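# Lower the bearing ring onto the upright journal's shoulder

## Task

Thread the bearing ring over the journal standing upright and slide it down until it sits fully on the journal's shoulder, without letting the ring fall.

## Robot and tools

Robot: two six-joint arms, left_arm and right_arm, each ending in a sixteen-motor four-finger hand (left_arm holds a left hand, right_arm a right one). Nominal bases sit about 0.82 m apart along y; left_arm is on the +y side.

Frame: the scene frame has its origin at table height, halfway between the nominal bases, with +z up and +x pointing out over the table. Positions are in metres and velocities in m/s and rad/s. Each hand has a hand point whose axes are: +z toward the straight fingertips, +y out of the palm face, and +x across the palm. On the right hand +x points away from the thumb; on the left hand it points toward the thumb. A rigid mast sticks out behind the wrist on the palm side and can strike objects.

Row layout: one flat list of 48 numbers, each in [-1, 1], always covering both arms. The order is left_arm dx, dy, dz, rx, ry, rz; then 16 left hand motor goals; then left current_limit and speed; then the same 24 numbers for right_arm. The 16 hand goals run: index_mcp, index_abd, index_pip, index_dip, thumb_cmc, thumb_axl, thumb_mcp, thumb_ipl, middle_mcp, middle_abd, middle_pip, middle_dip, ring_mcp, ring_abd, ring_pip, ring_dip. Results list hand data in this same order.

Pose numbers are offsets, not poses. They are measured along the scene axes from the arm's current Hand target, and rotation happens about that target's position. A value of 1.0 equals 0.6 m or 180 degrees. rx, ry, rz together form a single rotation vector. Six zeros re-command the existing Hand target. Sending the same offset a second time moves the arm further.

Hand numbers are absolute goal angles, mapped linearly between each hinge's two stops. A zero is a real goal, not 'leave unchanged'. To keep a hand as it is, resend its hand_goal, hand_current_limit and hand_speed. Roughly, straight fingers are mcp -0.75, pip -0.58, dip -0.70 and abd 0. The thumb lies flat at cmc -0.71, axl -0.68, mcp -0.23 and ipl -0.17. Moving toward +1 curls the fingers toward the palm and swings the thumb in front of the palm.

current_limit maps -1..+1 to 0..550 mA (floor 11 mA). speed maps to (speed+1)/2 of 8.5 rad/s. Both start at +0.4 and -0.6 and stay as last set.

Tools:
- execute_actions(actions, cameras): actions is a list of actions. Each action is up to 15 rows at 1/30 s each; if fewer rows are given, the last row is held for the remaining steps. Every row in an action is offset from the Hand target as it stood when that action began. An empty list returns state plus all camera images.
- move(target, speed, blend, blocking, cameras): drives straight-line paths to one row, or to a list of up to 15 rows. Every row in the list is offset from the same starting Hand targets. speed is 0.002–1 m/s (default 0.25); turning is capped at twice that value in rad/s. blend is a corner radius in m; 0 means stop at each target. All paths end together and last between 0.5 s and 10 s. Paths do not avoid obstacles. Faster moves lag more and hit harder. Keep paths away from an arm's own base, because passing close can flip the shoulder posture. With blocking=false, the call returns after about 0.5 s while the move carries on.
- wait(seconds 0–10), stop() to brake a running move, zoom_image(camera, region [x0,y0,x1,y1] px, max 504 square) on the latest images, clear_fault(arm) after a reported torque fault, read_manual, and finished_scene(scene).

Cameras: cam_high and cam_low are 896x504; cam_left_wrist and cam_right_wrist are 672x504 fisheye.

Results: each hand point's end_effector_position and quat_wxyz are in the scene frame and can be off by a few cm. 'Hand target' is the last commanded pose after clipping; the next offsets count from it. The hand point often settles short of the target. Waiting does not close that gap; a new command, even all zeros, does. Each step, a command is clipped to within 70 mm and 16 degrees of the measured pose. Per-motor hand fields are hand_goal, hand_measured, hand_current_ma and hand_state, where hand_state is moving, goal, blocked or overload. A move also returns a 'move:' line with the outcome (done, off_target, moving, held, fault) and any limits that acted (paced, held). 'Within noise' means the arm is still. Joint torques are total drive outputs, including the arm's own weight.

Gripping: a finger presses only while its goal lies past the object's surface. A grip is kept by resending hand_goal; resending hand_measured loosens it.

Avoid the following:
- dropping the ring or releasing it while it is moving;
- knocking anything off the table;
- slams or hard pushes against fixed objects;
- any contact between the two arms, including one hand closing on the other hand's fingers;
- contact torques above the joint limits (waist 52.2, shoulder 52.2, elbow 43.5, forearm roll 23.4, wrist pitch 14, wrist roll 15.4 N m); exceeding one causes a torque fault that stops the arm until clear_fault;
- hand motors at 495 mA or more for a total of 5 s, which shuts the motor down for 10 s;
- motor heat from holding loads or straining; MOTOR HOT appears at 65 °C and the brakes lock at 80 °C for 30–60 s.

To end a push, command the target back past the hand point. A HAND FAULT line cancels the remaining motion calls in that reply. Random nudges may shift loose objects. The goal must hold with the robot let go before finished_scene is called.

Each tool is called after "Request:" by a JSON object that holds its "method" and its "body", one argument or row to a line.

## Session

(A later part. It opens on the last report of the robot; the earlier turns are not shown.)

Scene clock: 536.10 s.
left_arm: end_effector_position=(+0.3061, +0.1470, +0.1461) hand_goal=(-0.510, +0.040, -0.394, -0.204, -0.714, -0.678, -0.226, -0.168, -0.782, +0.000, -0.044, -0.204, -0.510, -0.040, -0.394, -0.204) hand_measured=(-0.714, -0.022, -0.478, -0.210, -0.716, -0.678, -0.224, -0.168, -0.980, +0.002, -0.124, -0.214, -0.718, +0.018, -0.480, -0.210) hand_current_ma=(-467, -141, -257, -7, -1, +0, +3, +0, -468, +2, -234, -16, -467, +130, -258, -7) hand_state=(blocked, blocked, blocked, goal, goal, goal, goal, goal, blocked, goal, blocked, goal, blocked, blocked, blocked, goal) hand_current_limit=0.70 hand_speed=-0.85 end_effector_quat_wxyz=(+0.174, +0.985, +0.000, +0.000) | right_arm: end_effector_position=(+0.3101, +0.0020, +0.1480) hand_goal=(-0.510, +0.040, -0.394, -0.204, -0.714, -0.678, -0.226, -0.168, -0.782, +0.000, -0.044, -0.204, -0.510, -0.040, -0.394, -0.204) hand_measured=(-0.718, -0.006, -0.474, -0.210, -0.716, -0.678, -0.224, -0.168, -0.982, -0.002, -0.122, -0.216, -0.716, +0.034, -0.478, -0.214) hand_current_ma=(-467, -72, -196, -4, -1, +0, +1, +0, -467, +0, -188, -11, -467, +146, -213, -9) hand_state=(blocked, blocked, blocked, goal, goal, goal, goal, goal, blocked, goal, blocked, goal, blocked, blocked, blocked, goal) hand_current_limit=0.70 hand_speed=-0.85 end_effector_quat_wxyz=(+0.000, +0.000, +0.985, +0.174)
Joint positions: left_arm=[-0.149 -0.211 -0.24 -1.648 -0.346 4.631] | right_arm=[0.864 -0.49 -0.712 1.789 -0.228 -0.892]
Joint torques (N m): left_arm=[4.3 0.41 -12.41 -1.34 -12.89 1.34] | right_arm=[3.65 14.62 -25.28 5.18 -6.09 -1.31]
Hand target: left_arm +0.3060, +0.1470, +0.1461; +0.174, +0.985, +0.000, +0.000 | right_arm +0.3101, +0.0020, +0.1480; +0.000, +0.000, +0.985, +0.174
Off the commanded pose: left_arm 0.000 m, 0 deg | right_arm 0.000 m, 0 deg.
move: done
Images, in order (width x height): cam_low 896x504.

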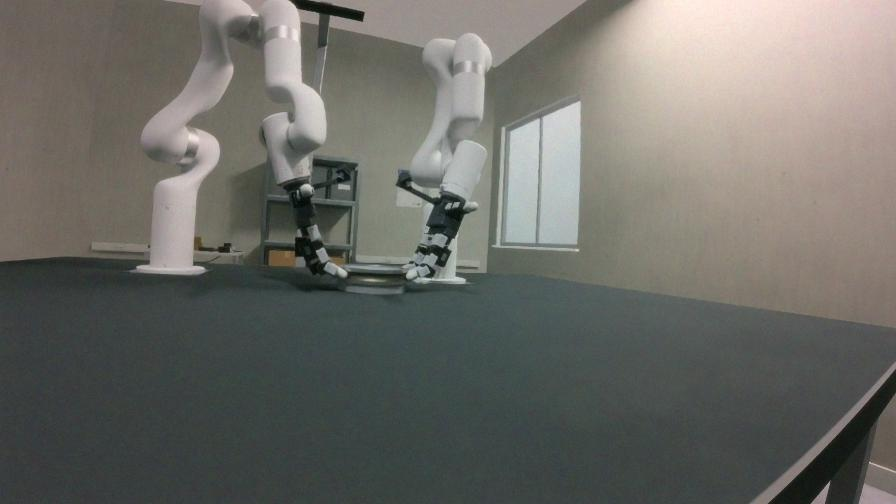

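Request:
{"method": "move", "body": {
  "target": [0,0,0,0,0,0,-0.72,0,-0.49,-0.23,-0.714,-0.678,-0.226,-0.168,-0.985,0,-0.14,-0.23,-0.72,0,-0.49,-0.23,0.6,-0.85, 0,0,0,0,0,0,-0.72,0,-0.49,-0.23,-0.714,-0.678,-0.226,-0.168,-0.985,0,-0.14,-0.23,-0.72,0,-0.49,-0.23,0.6,-0.85],
  "cameras": ["cam_low"],
  "speed": 0.02
}}

Request:
{"method": "zoom_image", "body": {
  "camera": "cam_low",
  "region": [335, 255, 415, 305]
}}

Scene clock: 539.20 s.
left_arm: end_effector_position=(+0.3060, +0.1469, +0.1462) hand_goal=(-0.720, +0.000, -0.490, -0.230, -0.714, -0.678, -0.226, -0.168, -0.986, +0.000, -0.140, -0.230, -0.720, +0.000, -0.490, -0.230) hand_measured=(-0.724, -0.040, -0.490, -0.222, -0.716, -0.678, -0.224, -0.168, -0.998, +0.002, -0.136, -0.220, -0.726, +0.038, -0.490, -0.224) hand_current_ma=(-6, -79, +0, +9, -1, +0, +3, +0, -19, +2, +5, +13, -9, +71, +0, +7) hand_state=(goal, blocked, goal, goal, goal, goal, goal, goal, goal, goal, goal, goal, goal, blocked, goal, goal) hand_current_limit=0.60 hand_speed=-0.85 end_effector_quat_wxyz=(+0.174, +0.985, +0.000, +0.000) | right_arm: end_effector_position=(+0.3101, +0.0022, +0.1481) hand_goal=(-0.720, +0.000, -0.490, -0.230, -0.714, -0.678, -0.226, -0.168, -0.986, +0.000, -0.140, -0.230, -0.720, +0.000, -0.490, -0.230) hand_measured=(-0.726, -0.026, -0.486, -0.224, -0.716, -0.678, -0.224, -0.168, -0.996, -0.002, -0.136, -0.222, -0.726, +0.050, -0.490, -0.222) hand_current_ma=(-4, -32, +2, +5, -1, +0, +1, +0, -9, +0, +2, +8, -5, +83, +0, +6) hand_state=(goal, blocked, goal, goal, goal, goal, goal, goal, goal, goal, goal, goal, goal, blocked, goal, goal) hand_current_limit=0.60 hand_speed=-0.85 end_effector_quat_wxyz=(+0.000, +0.000, +0.985, +0.174)
Joint positions: left_arm=[-0.149 -0.211 -0.24 -1.648 -0.346 4.631] | right_arm=[0.864 -0.49 -0.713 1.79 -0.228 -0.892]
Joint torques (N m): left_arm=[-5.96 1.42 -5.65 -2.07 -0.24 1.16] | right_arm=[7.06 14.19 -12.92 3.38 -1.03 -1.41]
Hand target: left_arm +0.3060, +0.1470, +0.1461; +0.174, +0.985, +0.000, +0.000 | right_arm +0.3101, +0.0020, +0.1480; +0.000, +0.000, +0.985, +0.174
Off the commanded pose: left_arm 0.000 m, 0 deg | right_arm 0.000 m, 0 deg.
move: done
Images, in order (width x height): cam_low 896x504.

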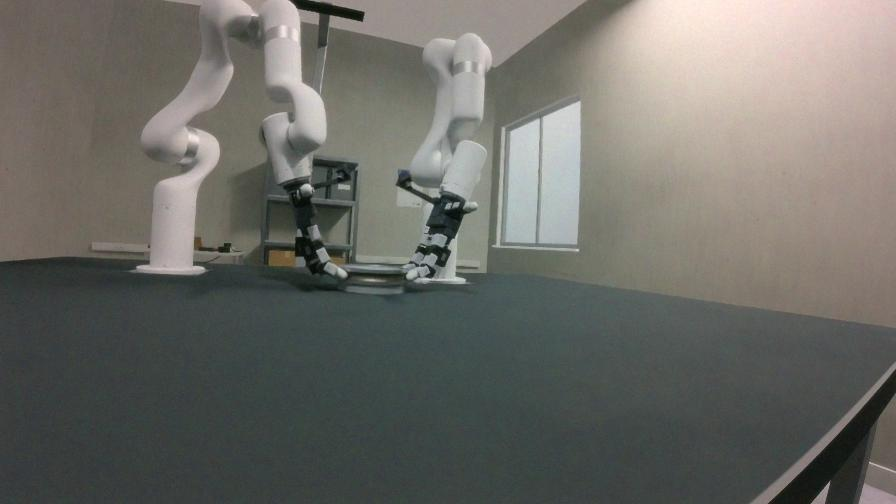

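Scaled by 6.300 from the camera's 896x504 image, which has a finer 1280x720 frame.

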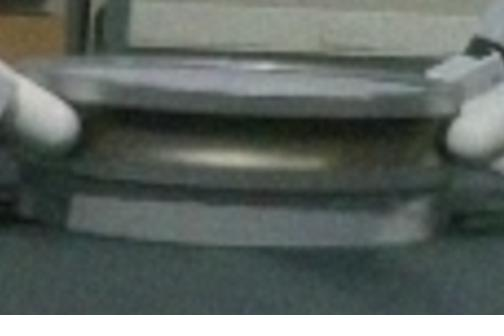

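Request:
{"method": "move", "body": {
  "target": [
    [0,0.065,0,0,0,0,-0.72,0,-0.49,-0.23,-0.714,-0.678,-0.226,-0.168,-0.985,0,-0.14,-0.23,-0.72,0,-0.49,-0.23,0.6,-0.85, 0,-0.065,0,0,0,0,-0.72,0,-0.49,-0.23,-0.714,-0.678,-0.226,-0.168,-0.985,0,-0.14,-0.23,-0.72,0,-0.49,-0.23,0.6,-0.85],
    [0,0.065,0.15,0,0,0,-0.72,0,-0.49,-0.23,-0.714,-0.678,-0.226,-0.168,-0.985,0,-0.14,-0.23,-0.72,0,-0.49,-0.23,0.6,-0.85, 0,-0.15,0.15,0,0,0,-0.72,0,-0.49,-0.23,-0.714,-0.678,-0.226,-0.168,-0.985,0,-0.14,-0.23,-0.72,0,-0.49,-0.23,0.6,-0.85]
  ],
  "cameras": ["all"],
  "speed": [0.04,0.12]
}}

Request:
{"method": "zoom_image", "body": {
  "camera": "cam_low",
  "region": [330, 255, 420, 305]
}}

Request:
{"method": "zoom_image", "body": {
  "camera": "cam_high",
  "region": [425, 190, 495, 250]
}}

Scene clock: 546.03 s.
left_arm: end_effector_position=(+0.3060, +0.1860, +0.2361) hand_goal=(-0.720, +0.000, -0.490, -0.230, -0.714, -0.678, -0.226, -0.168, -0.986, +0.000, -0.140, -0.230, -0.720, +0.000, -0.490, -0.230) hand_measured=(-0.724, -0.002, -0.490, -0.228, -0.716, -0.678, -0.224, -0.168, -0.990, +0.002, -0.138, -0.228, -0.726, +0.002, -0.490, -0.228) hand_current_ma=(-6, -2, +0, +2, -1, +0, +3, +0, -4, +2, +1, +2, -9, +2, +0, +2) hand_state=(goal, goal, goal, goal, goal, goal, goal, goal, goal, goal, goal, goal, goal, goal, goal, goal) hand_current_limit=0.60 hand_speed=-0.85 end_effector_quat_wxyz=(+0.174, +0.985, +0.000, +0.000) | right_arm: end_effector_position=(+0.3101, -0.0880, +0.2380) hand_goal=(-0.720, +0.000, -0.490, -0.230, -0.714, -0.678, -0.226, -0.168, -0.986, +0.000, -0.140, -0.230, -0.720, +0.000, -0.490, -0.230) hand_measured=(-0.726, -0.002, -0.488, -0.228, -0.716, -0.678, -0.224, -0.168, -0.990, -0.002, -0.138, -0.228, -0.726, +0.002, -0.490, -0.228) hand_current_ma=(-4, -1, +1, +1, -1, +0, +1, +0, -2, +0, +1, +1, -5, +1, +0, +1) hand_state=(goal, goal, goal, goal, goal, goal, goal, goal, goal, goal, goal, goal, goal, goal, goal, goal) hand_current_limit=0.60 hand_speed=-0.85 end_effector_quat_wxyz=(+0.000, +0.000, +0.985, +0.174)
Joint positions: left_arm=[0.011 0.159 -0.237 -0.755 -0.523 3.832] | right_arm=[0.703 -0.144 -0.542 1.024 -0.309 -0.261]
Joint torques (N m): left_arm=[-11.3 25.97 -17.19 2.01 -3.97 -0.83] | right_arm=[9.33 27.53 -19.63 -3.44 -2.51 1.55]
Hand target: left_arm +0.3060, +0.1860, +0.2361; +0.174, +0.985, +0.000, +0.000 | right_arm +0.3101, -0.0880, +0.2380; +0.000, +0.000, +0.985, +0.174
Off the commanded pose: left_arm 0.000 m, 0 deg | right_arm 0.000 m, 0 deg.
move: done

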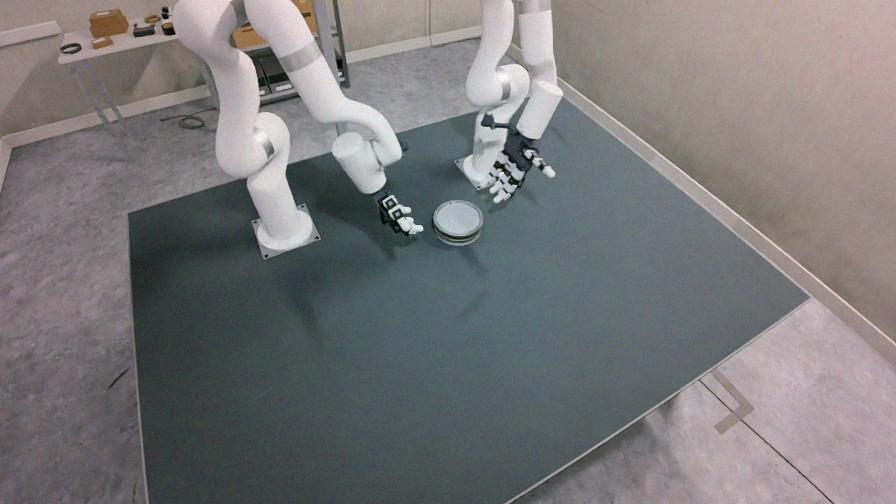

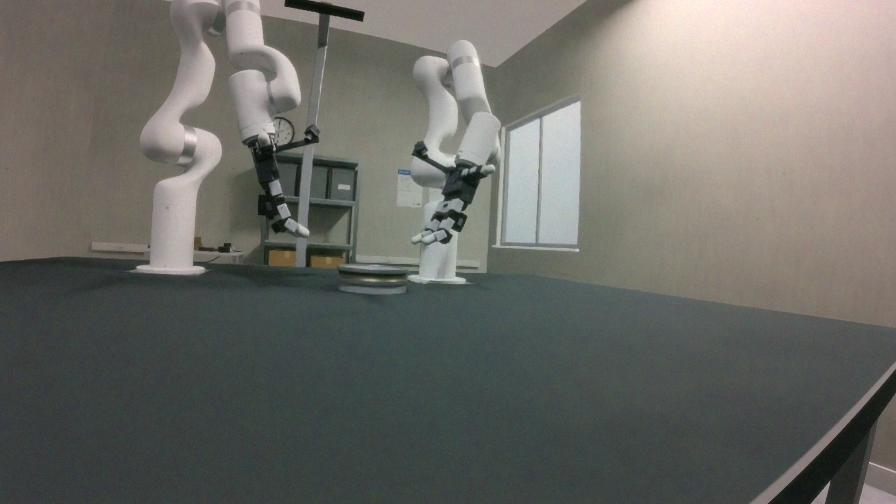

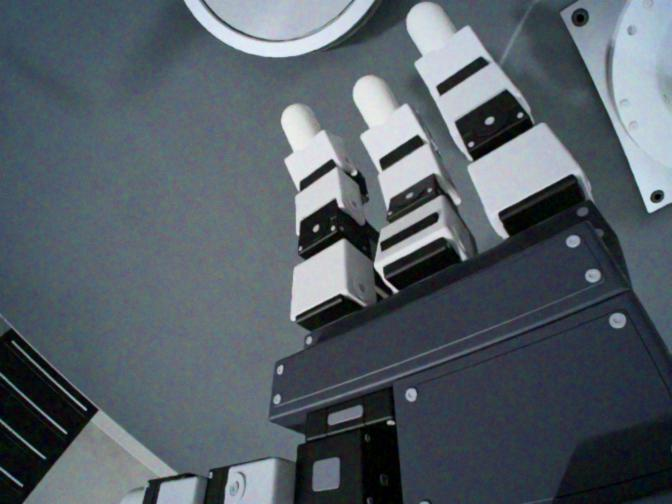

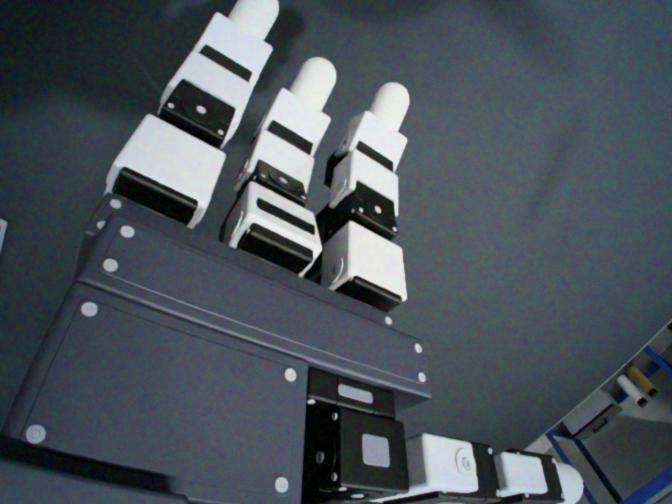

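Scaled by 5.600 from the camera's 896x504 image, which has a finer 1280x720 frame.

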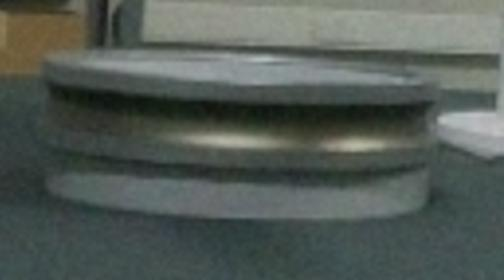

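Scaled by 7.200 from the camera's 896x504 image, which has a finer 1280x720 frame.

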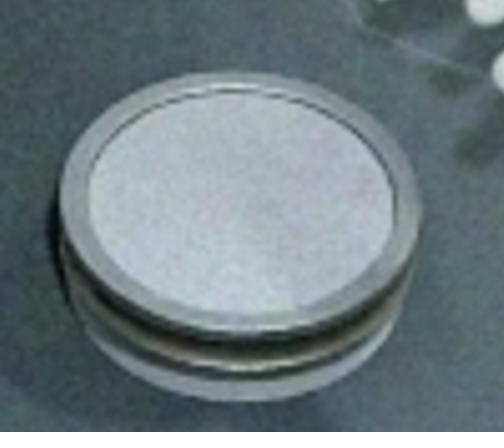

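Request:
{"method": "zoom_image", "body": {
  "camera": "cam_low",
  "region": [334, 258, 374, 298]
}}

Request:
{"method": "zoom_image", "body": {
  "camera": "cam_low",
  "region": [372, 258, 412, 298]
}}

Request:
{"method": "zoom_image", "body": {
  "camera": "cam_high",
  "region": [430, 222, 486, 250]
}}

Scaled by 12.600 from the camera's 896x504 image, which has a finer 1280x720 frame.

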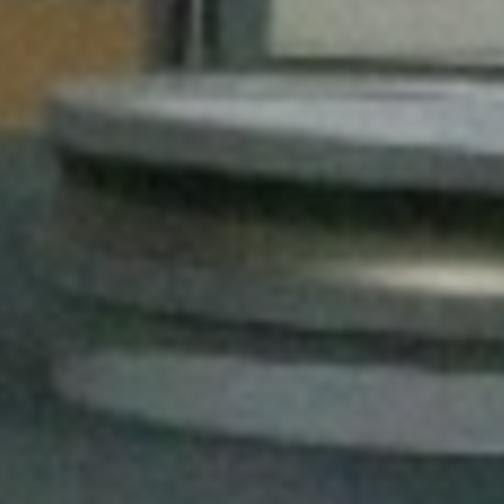

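Scaled by 12.600 from the camera's 896x504 image, which has a finer 1280x720 frame.

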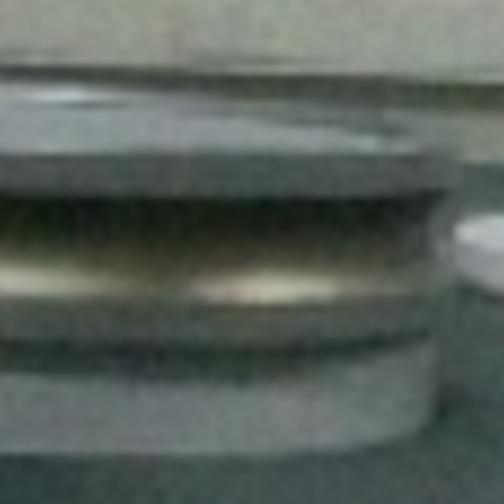

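Scaled by 9.000 from the camera's 896x504 image, which has a finer 1280x720 frame.

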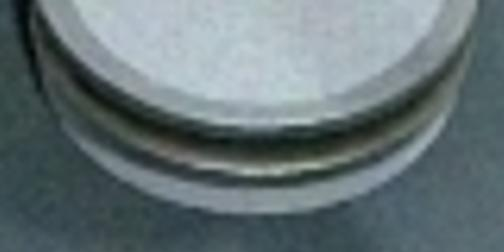

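Request:
{"method": "move", "body": {
  "target": [
    [0,-0.0857,-0.0852,0,0,0,-0.6986,0,-0.5036,-0.2464,-0.714,-0.678,-0.226,-0.168,-0.9726,0,-0.1533,-0.2464,-0.6986,0,-0.5036,-0.2464,0.6,-0.6, 0,0.1707,-0.0883,0,0,0,-0.6986,0,-0.5036,-0.2464,-0.714,-0.678,-0.226,-0.168,-0.9726,0,-0.1533,-0.2464,-0.6986,0,-0.5036,-0.2464,0.6,-0.6],
    [0,-0.0857,-0.1102,0,0,0,-0.6986,0,-0.5036,-0.2464,-0.714,-0.678,-0.226,-0.168,-0.9726,0,-0.1533,-0.2464,-0.6986,0,-0.5036,-0.2464,0.6,-0.6, 0,0.1707,-0.1133,0,0,0,-0.6986,0,-0.5036,-0.2464,-0.714,-0.678,-0.226,-0.168,-0.9726,0,-0.1533,-0.2464,-0.6986,0,-0.5036,-0.2464,0.6,-0.6]
  ],
  "cameras": ["cam_high","cam_low"],
  "speed": [0.12,0.02]
}}

Request:
{"method": "zoom_image", "body": {
  "camera": "cam_low",
  "region": [330, 240, 420, 300]
}}

Request:
{"method": "zoom_image", "body": {
  "camera": "cam_high",
  "region": [425, 190, 495, 250]
}}

Scene clock: 560.60 s.
left_arm: end_effector_position=(+0.3061, +0.1346, +0.1700) hand_goal=(-0.698, +0.000, -0.504, -0.246, -0.714, -0.678, -0.226, -0.168, -0.972, +0.000, -0.154, -0.246, -0.698, +0.000, -0.504, -0.246) hand_measured=(-0.672, +0.002, -0.482, -0.234, -0.716, -0.678, -0.224, -0.168, -0.940, +0.002, -0.132, -0.232, -0.672, +0.002, -0.486, -0.238) hand_current_ma=(+54, +1, +39, +18, -1, +0, +3, +0, +76, +2, +43, +21, +54, +1, +30, +12) hand_state=(blocked, goal, blocked, goal, goal, goal, goal, goal, blocked, goal, blocked, goal, blocked, goal, goal, goal) hand_current_limit=0.60 hand_speed=-0.60 end_effector_quat_wxyz=(+0.174, +0.985, +0.000, +0.000) | right_arm: end_effector_position=(+0.3101, +0.0145, +0.1700) hand_goal=(-0.698, +0.000, -0.504, -0.246, -0.714, -0.678, -0.226, -0.168, -0.972, +0.000, -0.154, -0.246, -0.698, +0.000, -0.504, -0.246) hand_measured=(-0.662, +0.002, -0.478, -0.232, -0.716, -0.678, -0.224, -0.168, -0.932, -0.002, -0.124, -0.232, -0.668, -0.004, -0.482, -0.230) hand_current_ma=(+68, +0, +38, +17, -1, +0, +1, +0, +79, +0, +45, +16, +53, -1, +29, +19) hand_state=(blocked, goal, blocked, goal, goal, goal, goal, goal, blocked, goal, blocked, goal, blocked, goal, blocked, goal) hand_current_limit=0.60 hand_speed=-0.60 end_effector_quat_wxyz=(+0.000, +0.000, +0.985, +0.174)
Joint positions: left_arm=[-0.199 -0.113 -0.238 -1.427 -0.345 4.343] | right_arm=[0.883 -0.452 -0.735 1.54 -0.217 -0.618]
Joint torques (N m): left_arm=[12.39 -1.13 -1.04 -2.71 4.18 1.19] | right_arm=[2.13 10.31 -5.11 3.93 2.51 -1.48]
Hand target: left_arm +0.3060, +0.1346, +0.1700; +0.174, +0.985, +0.000, +0.000 | right_arm +0.3101, +0.0144, +0.1700; +0.000, +0.000, +0.985, +0.174
Off the commanded pose: left_arm 0.000 m, 0 deg | right_arm 0.000 m, 0 deg.
move: done
Images, in order (width x height): cam_high 896x504, cam_low 896x504.

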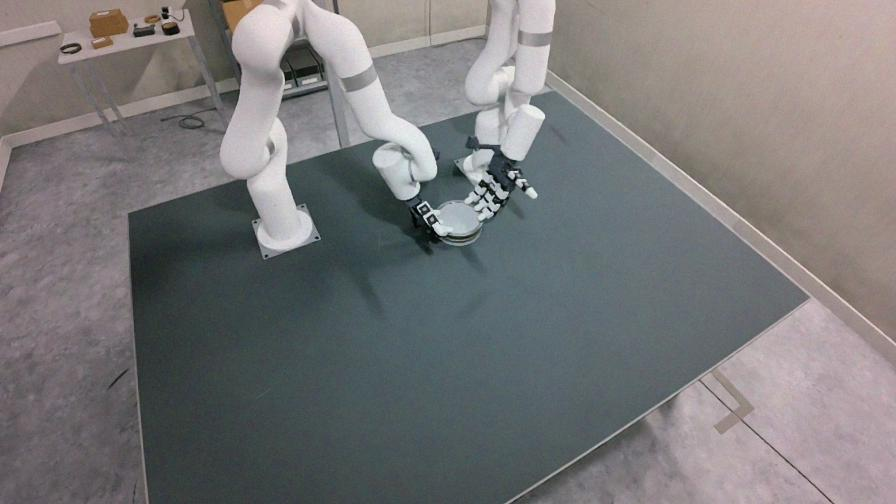

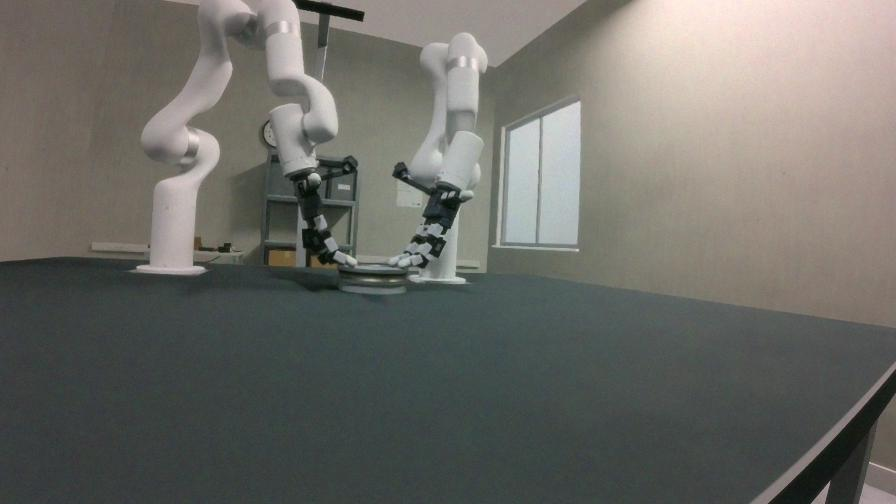

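Scaled by 5.600 from the camera's 896x504 image, which has a finer 1280x720 frame.

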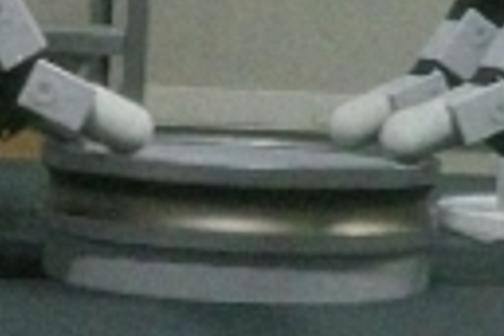

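Scaled by 7.200 from the camera's 896x504 image, which has a finer 1280x720 frame.

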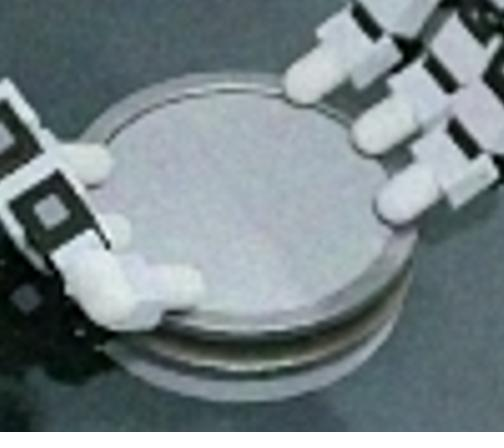

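Request:
{"method": "move", "body": {
  "target": [
    [0,0,0.08,0,0,0,-0.6986,0,-0.5036,-0.2464,-0.714,-0.678,-0.226,-0.168,-0.9726,0,-0.1533,-0.2464,-0.6986,0,-0.5036,-0.2464,0.4,-0.6, 0,0,0.08,0,0,0,-0.6986,0,-0.5036,-0.2464,-0.714,-0.678,-0.226,-0.168,-0.9726,0,-0.1533,-0.2464,-0.6986,0,-0.5036,-0.2464,0.4,-0.6],
    [0,0.08,0.1,0,0,0,-0.6986,0,-0.5036,-0.2464,-0.714,-0.678,-0.226,-0.168,-0.9726,0,-0.1533,-0.2464,-0.6986,0,-0.5036,-0.2464,0.4,-0.6, 0,-0.25,0.1,0,0,0,-0.6986,0,-0.5036,-0.2464,-0.714,-0.678,-0.226,-0.168,-0.9726,0,-0.1533,-0.2464,-0.6986,0,-0.5036,-0.2464,0.4,-0.6]
  ],
  "cameras": ["cam_high","cam_low"],
  "speed": [0.08,0.15]
}}

Request:
{"method": "zoom_image", "body": {
  "camera": "cam_low",
  "region": [330, 250, 420, 310]
}}

Request:
{"method": "zoom_image", "body": {
  "camera": "cam_high",
  "region": [425, 190, 495, 250]
}}

Scene clock: 568.57 s.
left_arm: end_effector_position=(+0.3060, +0.1826, +0.2300) hand_goal=(-0.698, +0.000, -0.504, -0.246, -0.714, -0.678, -0.226, -0.168, -0.972, +0.000, -0.154, -0.246, -0.698, +0.000, -0.504, -0.246) hand_measured=(-0.698, +0.002, -0.502, -0.244, -0.716, -0.678, -0.224, -0.168, -0.970, +0.002, -0.152, -0.244, -0.698, +0.000, -0.502, -0.244) hand_current_ma=(-1, +1, +1, +2, -1, +0, +3, +0, +1, +1, +1, +2, -1, +0, +1, +2) hand_state=(goal, goal, goal, goal, goal, goal, goal, goal, goal, goal, goal, goal, goal, goal, goal, goal) hand_current_limit=0.40 hand_speed=-0.60 end_effector_quat_wxyz=(+0.174, +0.985, +0.000, +0.000) | right_arm: end_effector_position=(+0.3101, -0.1355, +0.2300) hand_goal=(-0.698, +0.000, -0.504, -0.246, -0.714, -0.678, -0.226, -0.168, -0.972, +0.000, -0.154, -0.246, -0.698, +0.000, -0.504, -0.246) hand_measured=(-0.700, +0.002, -0.502, -0.244, -0.716, -0.678, -0.224, -0.168, -0.970, -0.002, -0.152, -0.244, -0.700, -0.002, -0.502, -0.244) hand_current_ma=(-1, +0, +1, +1, -1, +0, +1, +0, +0, +0, +0, +1, +0, -1, +0, +1) hand_state=(goal, goal, goal, goal, goal, goal, goal, goal, goal, goal, goal, goal, goal, goal, goal, goal) hand_current_limit=0.40 hand_speed=-0.60 end_effector_quat_wxyz=(+0.000, +0.000, +0.985, +0.174)
Joint positions: left_arm=[-0.003 0.137 -0.234 -0.792 -0.501 3.86] | right_arm=[0.593 -0.099 -0.463 1.072 -0.328 -0.418]
Joint torques (N m): left_arm=[12.04 26.53 -16.6 1.65 -4.09 0.84] | right_arm=[-12.46 26.08 -8.74 -3.66 -2.6 -0.63]
Hand target: left_arm +0.3060, +0.1826, +0.2300; +0.174, +0.985, +0.000, +0.000 | right_arm +0.3101, -0.1356, +0.2300; +0.000, +0.000, +0.985, +0.174
Off the commanded pose: left_arm 0.000 m, 0 deg | right_arm 0.000 m, 0 deg.
move: done
Images, in order (width x height): cam_high 896x504, cam_low 896x504.

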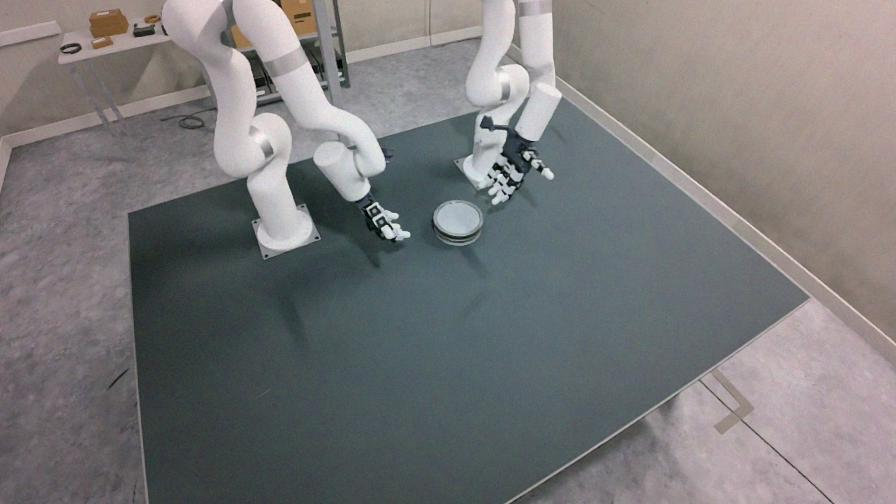

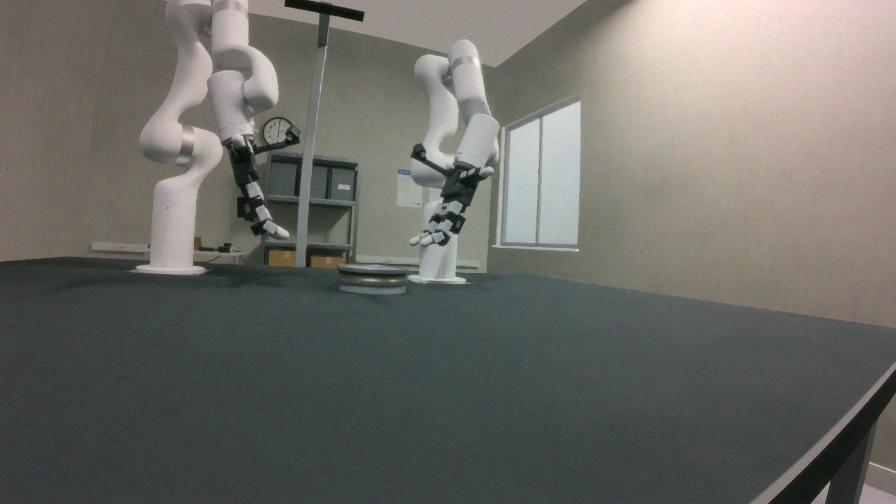

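Scaled by 5.600 from the camera's 896x504 image, which has a finer 1280x720 frame.

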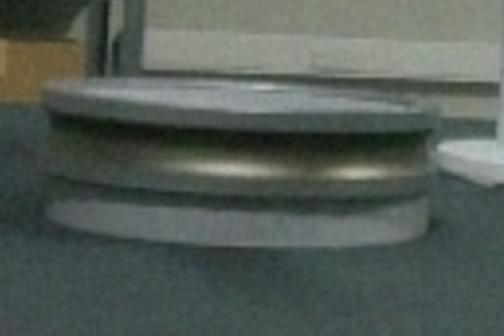

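Scaled by 7.200 from the camera's 896x504 image, which has a finer 1280x720 frame.

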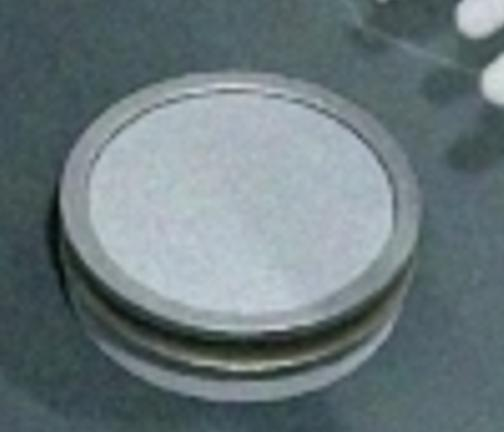

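Request:
{"method": "finished_scene", "body": {
  "scene": 1
}}

The scene is finished: the task was done.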